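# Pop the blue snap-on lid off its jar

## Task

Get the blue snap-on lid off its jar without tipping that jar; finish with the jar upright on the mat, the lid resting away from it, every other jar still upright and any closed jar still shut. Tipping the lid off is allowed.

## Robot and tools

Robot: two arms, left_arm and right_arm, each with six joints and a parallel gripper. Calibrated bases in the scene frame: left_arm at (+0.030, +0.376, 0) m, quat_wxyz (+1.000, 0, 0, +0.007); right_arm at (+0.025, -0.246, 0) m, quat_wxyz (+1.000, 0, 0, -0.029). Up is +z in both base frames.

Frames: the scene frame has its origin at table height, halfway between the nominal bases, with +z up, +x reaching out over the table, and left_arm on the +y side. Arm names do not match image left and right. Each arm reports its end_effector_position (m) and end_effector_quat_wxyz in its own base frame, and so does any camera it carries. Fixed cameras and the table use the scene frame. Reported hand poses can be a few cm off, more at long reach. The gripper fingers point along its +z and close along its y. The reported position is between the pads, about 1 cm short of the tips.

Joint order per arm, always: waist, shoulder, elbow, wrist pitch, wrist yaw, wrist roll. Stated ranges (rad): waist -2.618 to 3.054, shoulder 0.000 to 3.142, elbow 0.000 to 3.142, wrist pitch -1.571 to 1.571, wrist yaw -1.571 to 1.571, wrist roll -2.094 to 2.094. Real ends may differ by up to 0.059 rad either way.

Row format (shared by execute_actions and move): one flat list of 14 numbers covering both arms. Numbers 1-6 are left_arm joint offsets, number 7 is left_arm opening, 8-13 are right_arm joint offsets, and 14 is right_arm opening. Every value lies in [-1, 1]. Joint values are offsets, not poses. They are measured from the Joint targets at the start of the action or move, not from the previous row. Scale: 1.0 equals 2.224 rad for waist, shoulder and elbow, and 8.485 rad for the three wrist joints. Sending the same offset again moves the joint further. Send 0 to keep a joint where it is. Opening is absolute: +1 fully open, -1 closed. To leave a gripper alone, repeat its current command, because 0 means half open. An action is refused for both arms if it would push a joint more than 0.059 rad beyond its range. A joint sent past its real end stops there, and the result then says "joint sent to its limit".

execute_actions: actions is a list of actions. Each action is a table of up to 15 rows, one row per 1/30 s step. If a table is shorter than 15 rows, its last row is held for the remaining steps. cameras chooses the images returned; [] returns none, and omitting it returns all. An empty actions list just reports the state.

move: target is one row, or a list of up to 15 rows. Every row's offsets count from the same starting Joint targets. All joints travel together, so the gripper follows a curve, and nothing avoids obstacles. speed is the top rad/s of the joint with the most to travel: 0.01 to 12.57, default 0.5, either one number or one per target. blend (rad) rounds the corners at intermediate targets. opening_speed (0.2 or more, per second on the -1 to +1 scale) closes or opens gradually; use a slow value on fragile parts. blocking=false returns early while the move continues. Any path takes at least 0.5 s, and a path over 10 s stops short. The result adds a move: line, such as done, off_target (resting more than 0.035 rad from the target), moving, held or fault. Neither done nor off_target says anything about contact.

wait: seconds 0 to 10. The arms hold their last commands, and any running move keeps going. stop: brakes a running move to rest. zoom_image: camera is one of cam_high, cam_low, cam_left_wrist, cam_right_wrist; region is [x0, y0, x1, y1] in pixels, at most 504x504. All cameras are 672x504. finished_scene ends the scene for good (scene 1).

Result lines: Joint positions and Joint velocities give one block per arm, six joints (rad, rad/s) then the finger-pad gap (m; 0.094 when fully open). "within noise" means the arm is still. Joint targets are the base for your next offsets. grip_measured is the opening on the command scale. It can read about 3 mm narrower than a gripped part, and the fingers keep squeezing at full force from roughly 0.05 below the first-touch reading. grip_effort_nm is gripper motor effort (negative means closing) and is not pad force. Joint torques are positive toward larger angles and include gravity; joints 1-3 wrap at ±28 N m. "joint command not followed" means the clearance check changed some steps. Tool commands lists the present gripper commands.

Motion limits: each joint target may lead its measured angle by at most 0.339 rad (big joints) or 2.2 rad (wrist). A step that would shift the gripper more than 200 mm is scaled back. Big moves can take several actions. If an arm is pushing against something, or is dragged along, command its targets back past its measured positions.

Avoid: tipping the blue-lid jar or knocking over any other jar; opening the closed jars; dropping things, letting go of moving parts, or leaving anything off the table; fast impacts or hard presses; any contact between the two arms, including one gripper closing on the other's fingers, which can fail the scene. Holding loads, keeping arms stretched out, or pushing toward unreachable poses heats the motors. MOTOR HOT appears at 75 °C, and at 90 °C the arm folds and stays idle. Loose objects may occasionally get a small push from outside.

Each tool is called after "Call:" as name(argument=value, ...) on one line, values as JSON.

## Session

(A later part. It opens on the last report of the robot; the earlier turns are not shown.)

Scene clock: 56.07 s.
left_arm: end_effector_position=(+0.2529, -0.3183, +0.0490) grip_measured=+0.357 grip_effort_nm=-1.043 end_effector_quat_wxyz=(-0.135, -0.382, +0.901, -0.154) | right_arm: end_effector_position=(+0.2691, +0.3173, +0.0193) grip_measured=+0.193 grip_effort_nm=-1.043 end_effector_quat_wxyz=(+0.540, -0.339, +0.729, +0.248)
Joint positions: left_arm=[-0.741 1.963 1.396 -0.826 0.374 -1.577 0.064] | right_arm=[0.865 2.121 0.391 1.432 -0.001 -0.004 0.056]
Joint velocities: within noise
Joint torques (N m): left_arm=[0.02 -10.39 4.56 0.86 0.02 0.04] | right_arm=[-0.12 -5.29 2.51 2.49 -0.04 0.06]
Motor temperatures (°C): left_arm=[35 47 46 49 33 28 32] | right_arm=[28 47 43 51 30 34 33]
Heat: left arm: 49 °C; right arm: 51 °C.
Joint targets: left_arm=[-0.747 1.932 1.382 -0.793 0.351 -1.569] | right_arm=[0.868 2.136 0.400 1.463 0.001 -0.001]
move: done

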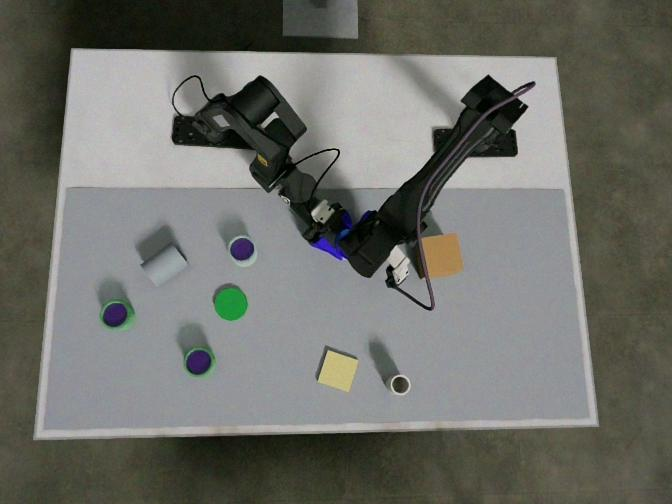

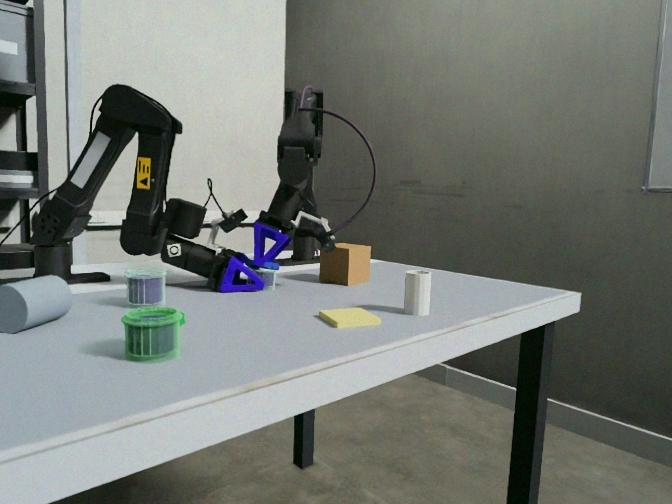

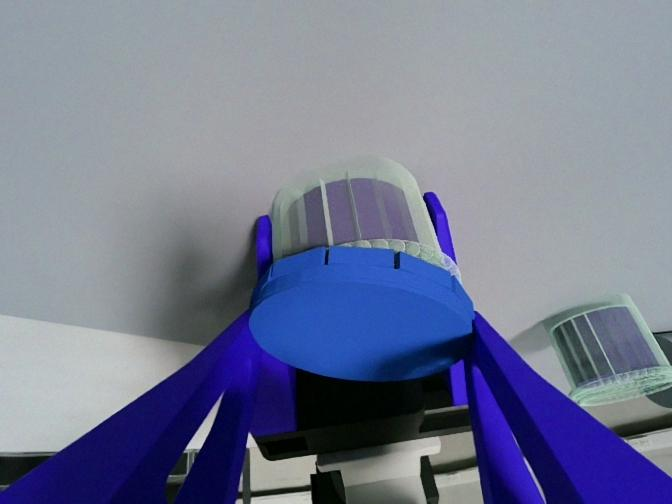

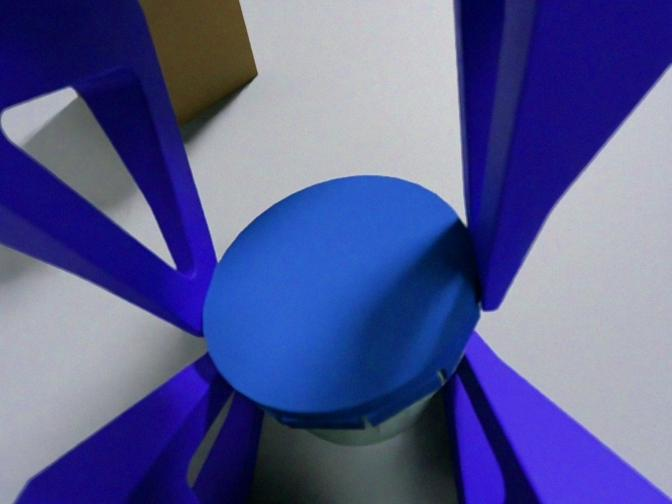

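Call:
move(target=[0,-0.0674,0,0,0,0,0.15,0,0,0,0,0,0,0], speed=0.25)

Call:
zoom_image(camera="cam_low", region=[180, 180, 330, 310])

Scene clock: 57.33 s.
left_arm: end_effector_position=(+0.2537, -0.3223, +0.0964) grip_measured=+0.357 grip_effort_nm=-1.048 end_effector_quat_wxyz=(-0.102, -0.364, +0.902, -0.208) | right_arm: end_effector_position=(+0.2689, +0.3175, +0.0193) grip_measured=+0.192 grip_effort_nm=-1.053 end_effector_quat_wxyz=(+0.539, -0.338, +0.730, +0.250)
Joint positions: left_arm=[-0.753 1.827 1.381 -0.816 0.359 -1.577 0.064] | right_arm=[0.865 2.121 0.391 1.432 -0.003 -0.001 0.056]
Joint velocities: within noise
Joint torques (N m): left_arm=[-0.01 -10.63 5.91 1.03 0.08 0.03] | right_arm=[-0.18 -5.24 2.54 2.42 -0.01 0.04]
Motor temperatures (°C): left_arm=[35 47 46 49 33 28 32] | right_arm=[28 47 43 51 30 34 33]
Heat: left arm: 49 °C; right arm: 51 °C.
Joint targets: left_arm=[-0.747 1.782 1.382 -0.793 0.351 -1.569] | right_arm=[0.868 2.136 0.400 1.463 0.001 -0.001]
move: off_target (left_arm); left_arm: the shoulder is farthest, 0.045 rad from its target

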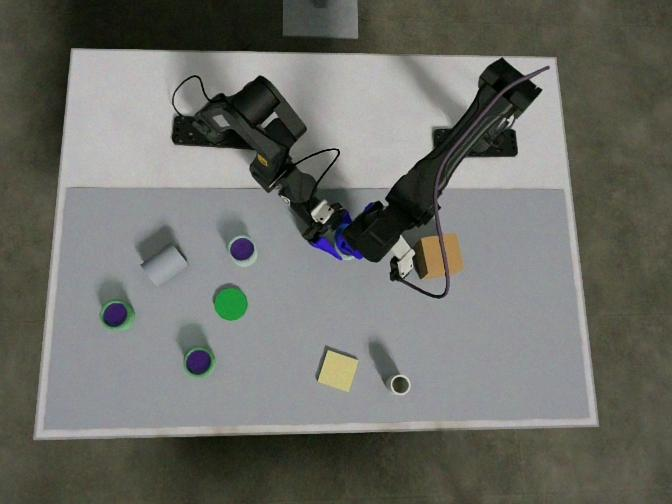

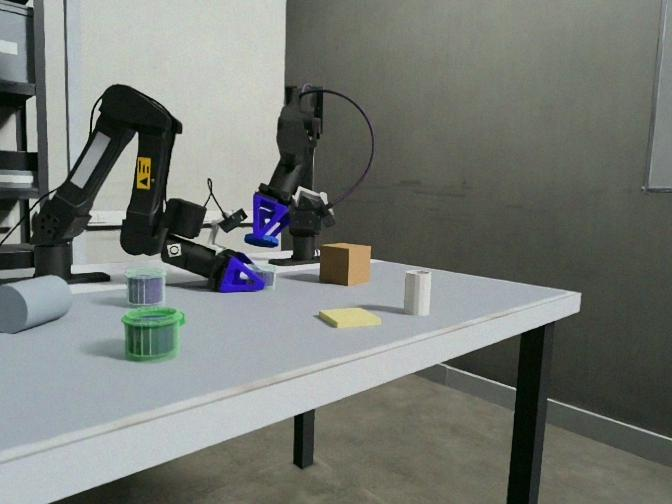

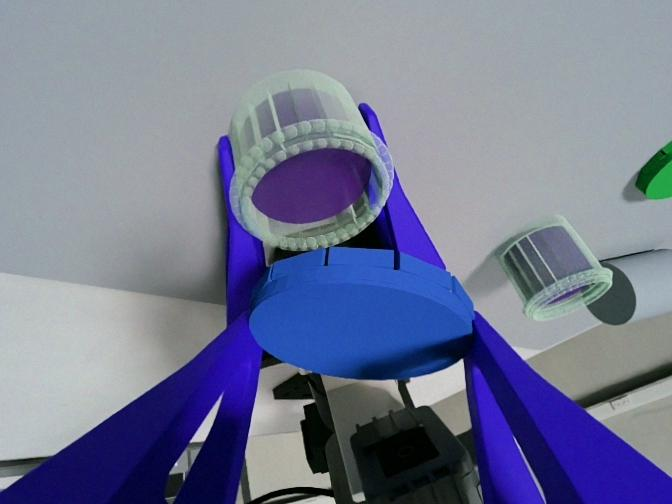

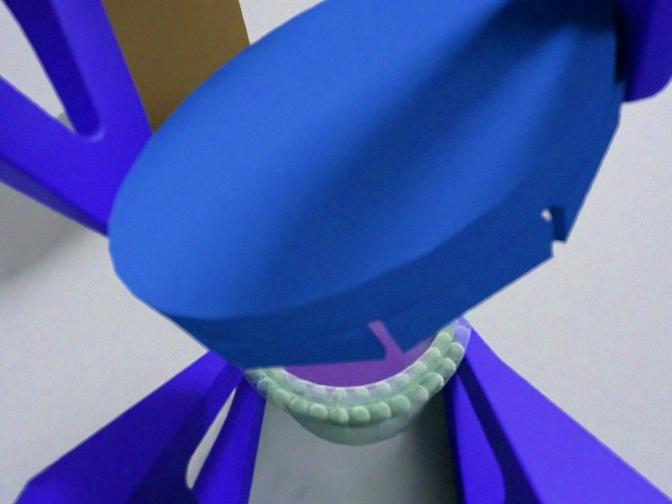

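Scaled by 3.360 from the camera's 672x504 image, which has a finer 960x720 frame.

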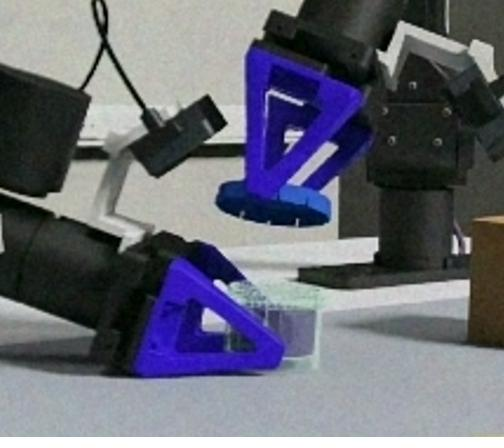

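Call:
move(target=[[0,0,0,0,0,0,0.15,0,0,0,0,0,0,1],[0,-0.0674,0,0,0,0,0.15,0,0,0,0,0,0,1],[0.4483,-0.0674,0,0,0,0,0.15,0,-0.268,-0.1214,-0.0605,0,0,1],[0.4483,0.098,0.0193,-0.0256,0,0,0.15,0,-0.268,-0.1214,-0.0605,0,0,1]], speed=[0.5,0.5,0.7,0.4], opening_speed=1.2)

Call:
zoom_image(camera="cam_low", region=[180, 160, 480, 340])

Scene clock: 63.63 s.
left_arm: end_effector_position=(+0.3580, +0.0336, +0.0263) grip_measured=+0.357 grip_effort_nm=-1.043 end_effector_quat_wxyz=(+0.123, +0.783, -0.597, +0.124) | right_arm: end_effector_position=(+0.2196, +0.2571, +0.0444) grip_measured=+0.997 grip_effort_nm=0.120 end_effector_quat_wxyz=(+0.491, -0.352, +0.765, +0.223)
Joint positions: left_arm=[0.261 2.006 1.384 -0.993 0.348 -1.57 0.064] | right_arm=[0.865 1.564 0.136 0.995 0.007 -0.002 0.094]
Joint velocities: within noise
Joint torques (N m): left_arm=[-0.36 -8.34 8.35 -0.19 0.12 0.03] | right_arm=[-0.29 -5.39 2.66 1.56 -0.02 -0.01]
Motor temperatures (°C): left_arm=[35 47 46 48 33 28 32] | right_arm=[28 47 43 49 30 34 33]
Heat: left arm: 48 °C; right arm: 49 °C.
Joint targets: left_arm=[0.250 2.000 1.424 -1.010 0.351 -1.569] | right_arm=[0.868 1.540 0.130 0.950 0.001 -0.001]
move: off_target (left_arm, right_arm); left_arm: the elbow is farthest, 0.041 rad from its target; right_arm: the wrist pitch is farthest, 0.045 rad from its target

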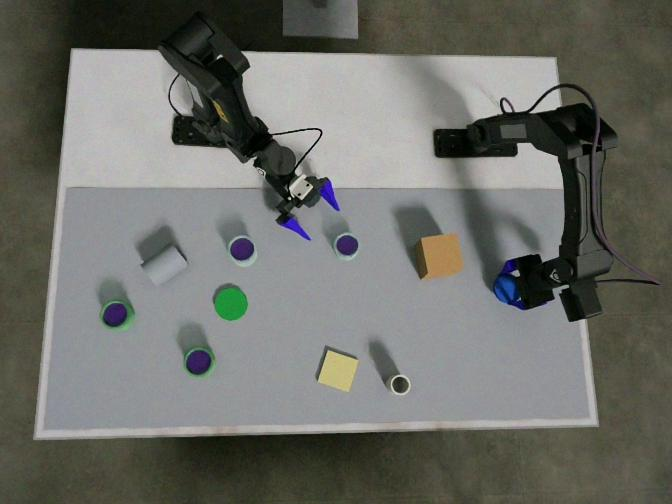

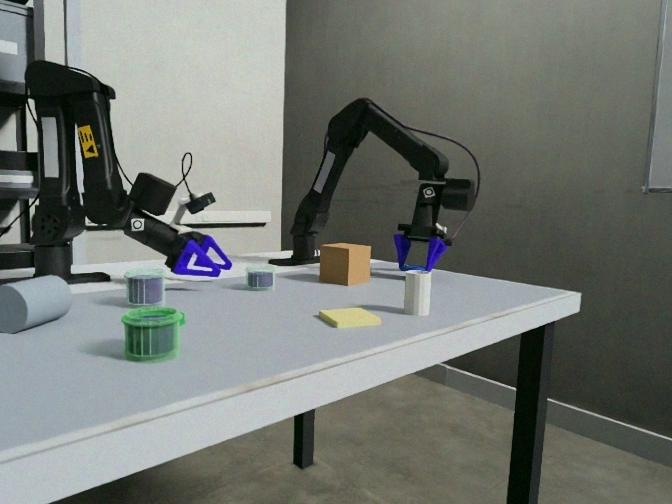

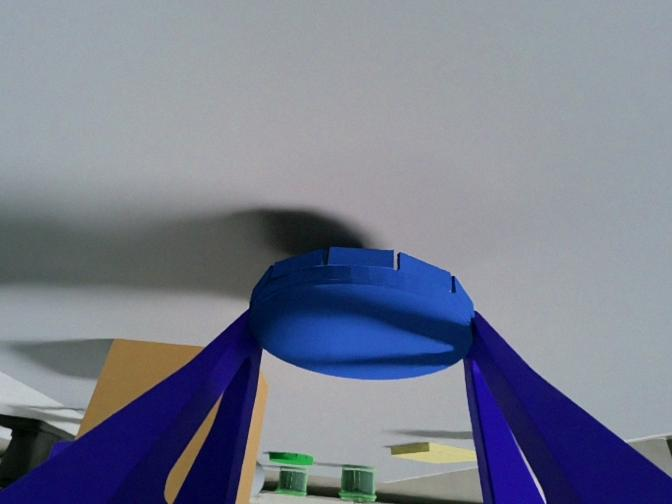

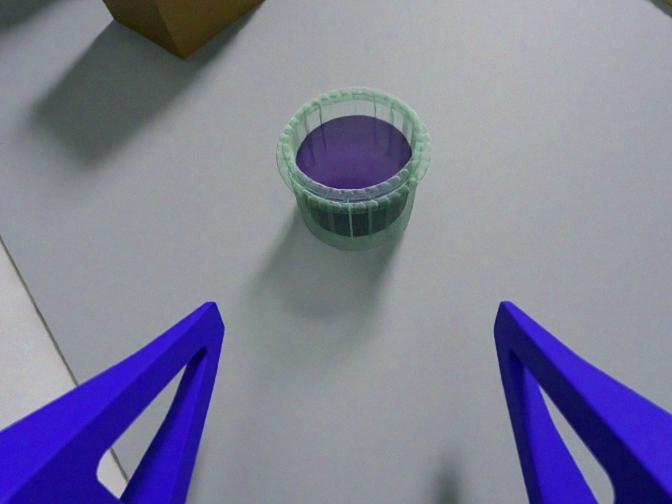

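Scaled by 1.680 from the camera's 672x504 image, which has a finer 960x720 frame.

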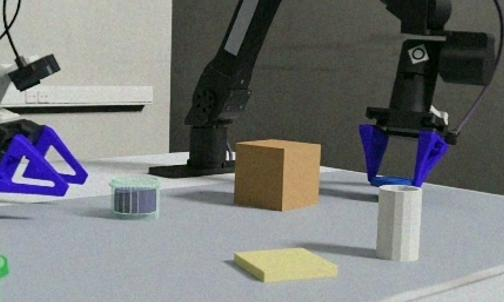

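Call:
move(target=[0,0.0155,0,0.0039,0,0,0.15,0,0,0,0,0,0,1], speed=0.1, cameras=["cam_left_wrist","cam_low"])

Scene clock: 64.67 s.
left_arm: end_effector_position=(+0.3554, +0.0329, +0.0171) grip_measured=+0.357 grip_effort_nm=-1.048 end_effector_quat_wxyz=(+0.134, +0.784, -0.595, +0.116) | right_arm: end_effector_position=(+0.2196, +0.2571, +0.0444) grip_measured=+0.997 grip_effort_nm=0.120 end_effector_quat_wxyz=(+0.491, -0.352, +0.765, +0.223)
Joint positions: left_arm=[0.261 2.034 1.384 -0.993 0.348 -1.57 0.064] | right_arm=[0.865 1.564 0.136 0.995 0.007 -0.002 0.094]
Joint velocities: within noise
Joint torques (N m): left_arm=[-0.25 -7.72 8.27 0.16 0.13 0.03] | right_arm=[0.05 -5.38 2.86 1.6 -0.01 0.06]
Motor temperatures (°C): left_arm=[35 47 46 48 33 28 32] | right_arm=[28 47 43 49 30 34 33]
Heat: left arm: 48 °C; right arm: 49 °C.
Joint targets: left_arm=[0.250 2.034 1.424 -0.977 0.351 -1.569] | right_arm=[0.868 1.540 0.130 0.950 0.001 -0.001]
move: off_target (left_arm, right_arm); left_arm: the elbow is farthest, 0.040 rad from its target; right_arm: the wrist pitch is farthest, 0.045 rad from its target
Images, in order (width x height): cam_low 672x504, cam_left_wrist 672x504.

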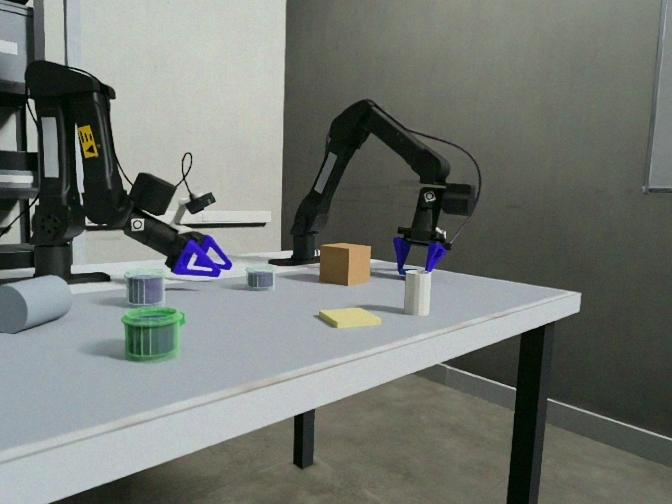

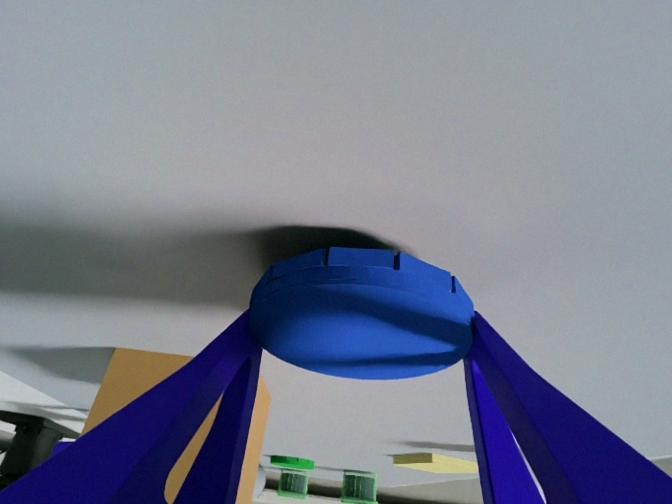

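Call:
move(target=[0,0.0095,0,0.003,0,0,0.15,0,0,0,0,0,0,1], speed=0.1, cameras=["cam_left_wrist"])

Scene clock: 66.43 s.
left_arm: end_effector_position=(+0.3579, +0.0336, +0.0101) grip_measured=+0.357 grip_effort_nm=-1.048 end_effector_quat_wxyz=(+0.134, +0.784, -0.595, +0.116) | right_arm: end_effector_position=(+0.2196, +0.2571, +0.0444) grip_measured=+0.997 grip_effort_nm=0.125 end_effector_quat_wxyz=(+0.490, -0.352, +0.766, +0.223)
Joint positions: left_arm=[0.261 2.054 1.384 -0.973 0.348 -1.57 0.064] | right_arm=[0.865 1.564 0.136 0.995 0.007 -0.001 0.094]
Joint velocities: within noise
Joint torques (N m): left_arm=[-0.32 -7.79 8.23 0.21 0.11 0.03] | right_arm=[-0.21 -5.42 2.78 1.59 0.01 0.05]
Motor temperatures (°C): left_arm=[35 47 46 48 33 28 32] | right_arm=[28 47 43 48 30 34 32]
Heat: left arm: 48 °C; right arm: 48 °C.
Joint targets: left_arm=[0.250 2.056 1.424 -0.952 0.351 -1.569] | right_arm=[0.868 1.540 0.130 0.950 0.001 -0.001]
move: off_target (left_arm, right_arm); left_arm: the elbow is farthest, 0.040 rad from its target; right_arm: the wrist pitch is farthest, 0.045 rad from its target
Images, in order (width x height): cam_left_wrist 672x504.

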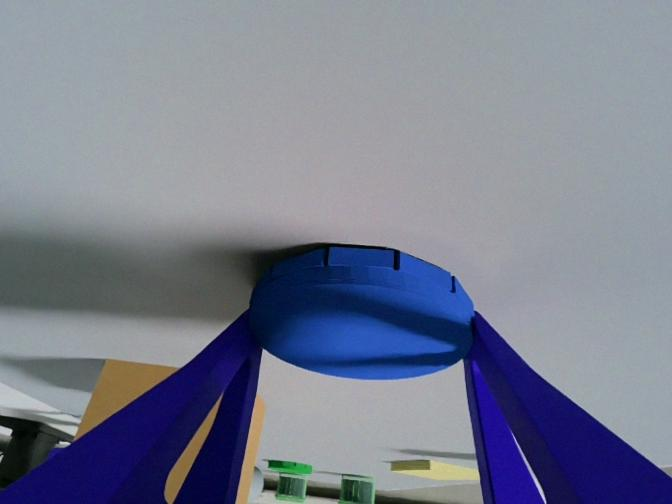

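Call:
move(target=[[0,0,0,0,0,0,0.95,0,0,0,0,0,0,1],[0,-0.08,0,-0.01,0,0,0.95,0,0,0,0,0,0,1]], speed=[0.3,0.4], opening_speed=0.7)

Scene clock: 69.17 s.
left_arm: end_effector_position=(+0.3615, +0.0345, +0.0591) grip_measured=+0.948 grip_effort_nm=0.085 end_effector_quat_wxyz=(+0.093, +0.779, -0.603, +0.146) | right_arm: end_effector_position=(+0.2196, +0.2571, +0.0444) grip_measured=+0.997 grip_effort_nm=0.125 end_effector_quat_wxyz=(+0.490, -0.352, +0.766, +0.223)
Joint positions: left_arm=[0.261 1.914 1.391 -1.017 0.348 -1.57 0.092] | right_arm=[0.865 1.564 0.136 0.995 0.007 -0.001 0.094]
Joint velocities: within noise
Joint torques (N m): left_arm=[-0.43 -10.09 7.79 -0.06 0.11 0.03] | right_arm=[-0.06 -5.22 2.74 1.6 0.04 0]
Motor temperatures (°C): left_arm=[35 47 46 48 32 28 32] | right_arm=[28 47 43 48 30 34 32]
Heat: left arm: 48 °C; right arm: 48 °C.
Joint targets: left_arm=[0.250 1.878 1.424 -1.036 0.351 -1.569] | right_arm=[0.868 1.540 0.130 0.950 0.001 -0.001]
move: off_target (left_arm, right_arm); left_arm: the shoulder is farthest, 0.036 rad from its target; right_arm: the wrist pitch is farthest, 0.045 rad from its target

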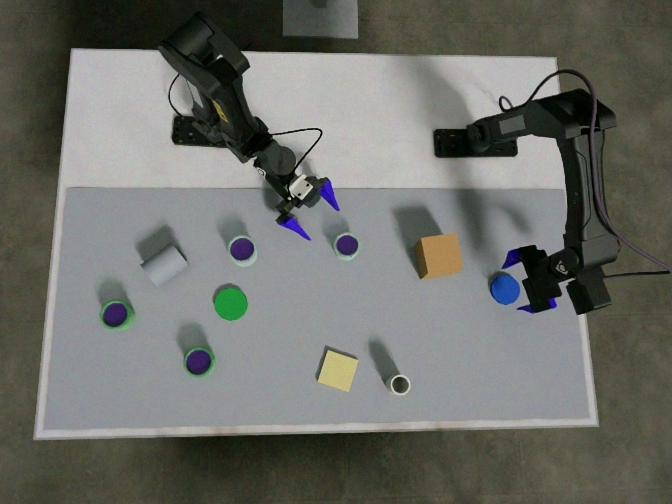

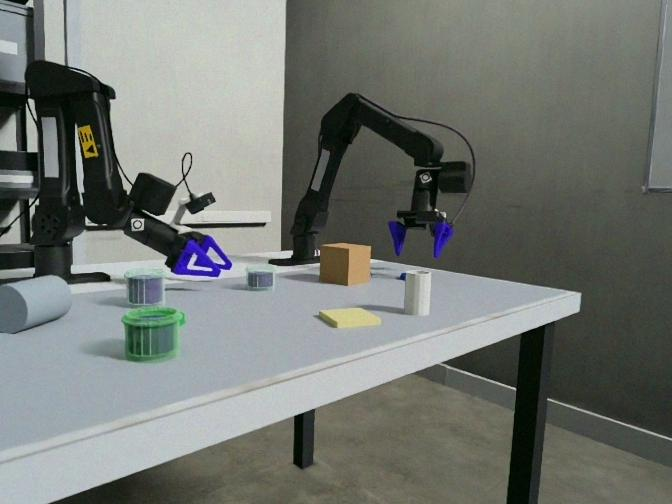

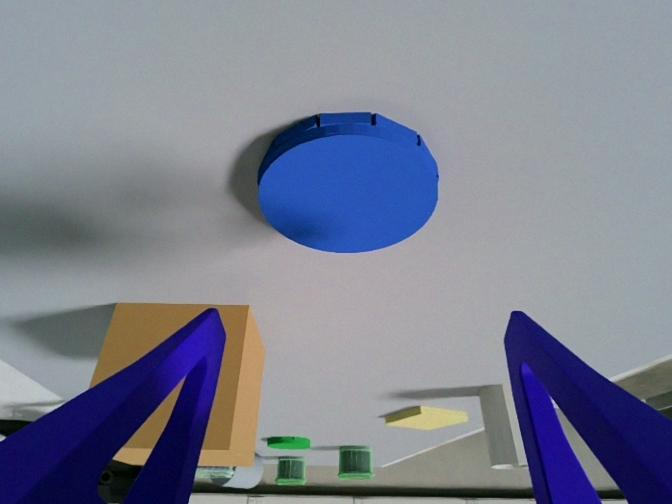

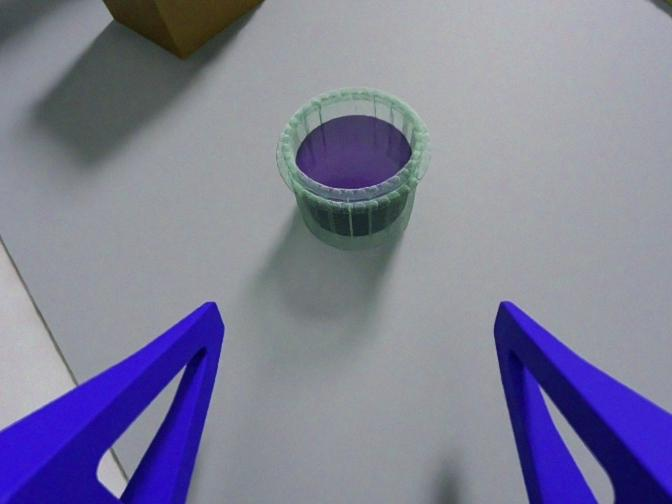

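Call:
finished_scene()

The scene is finished: the task was done.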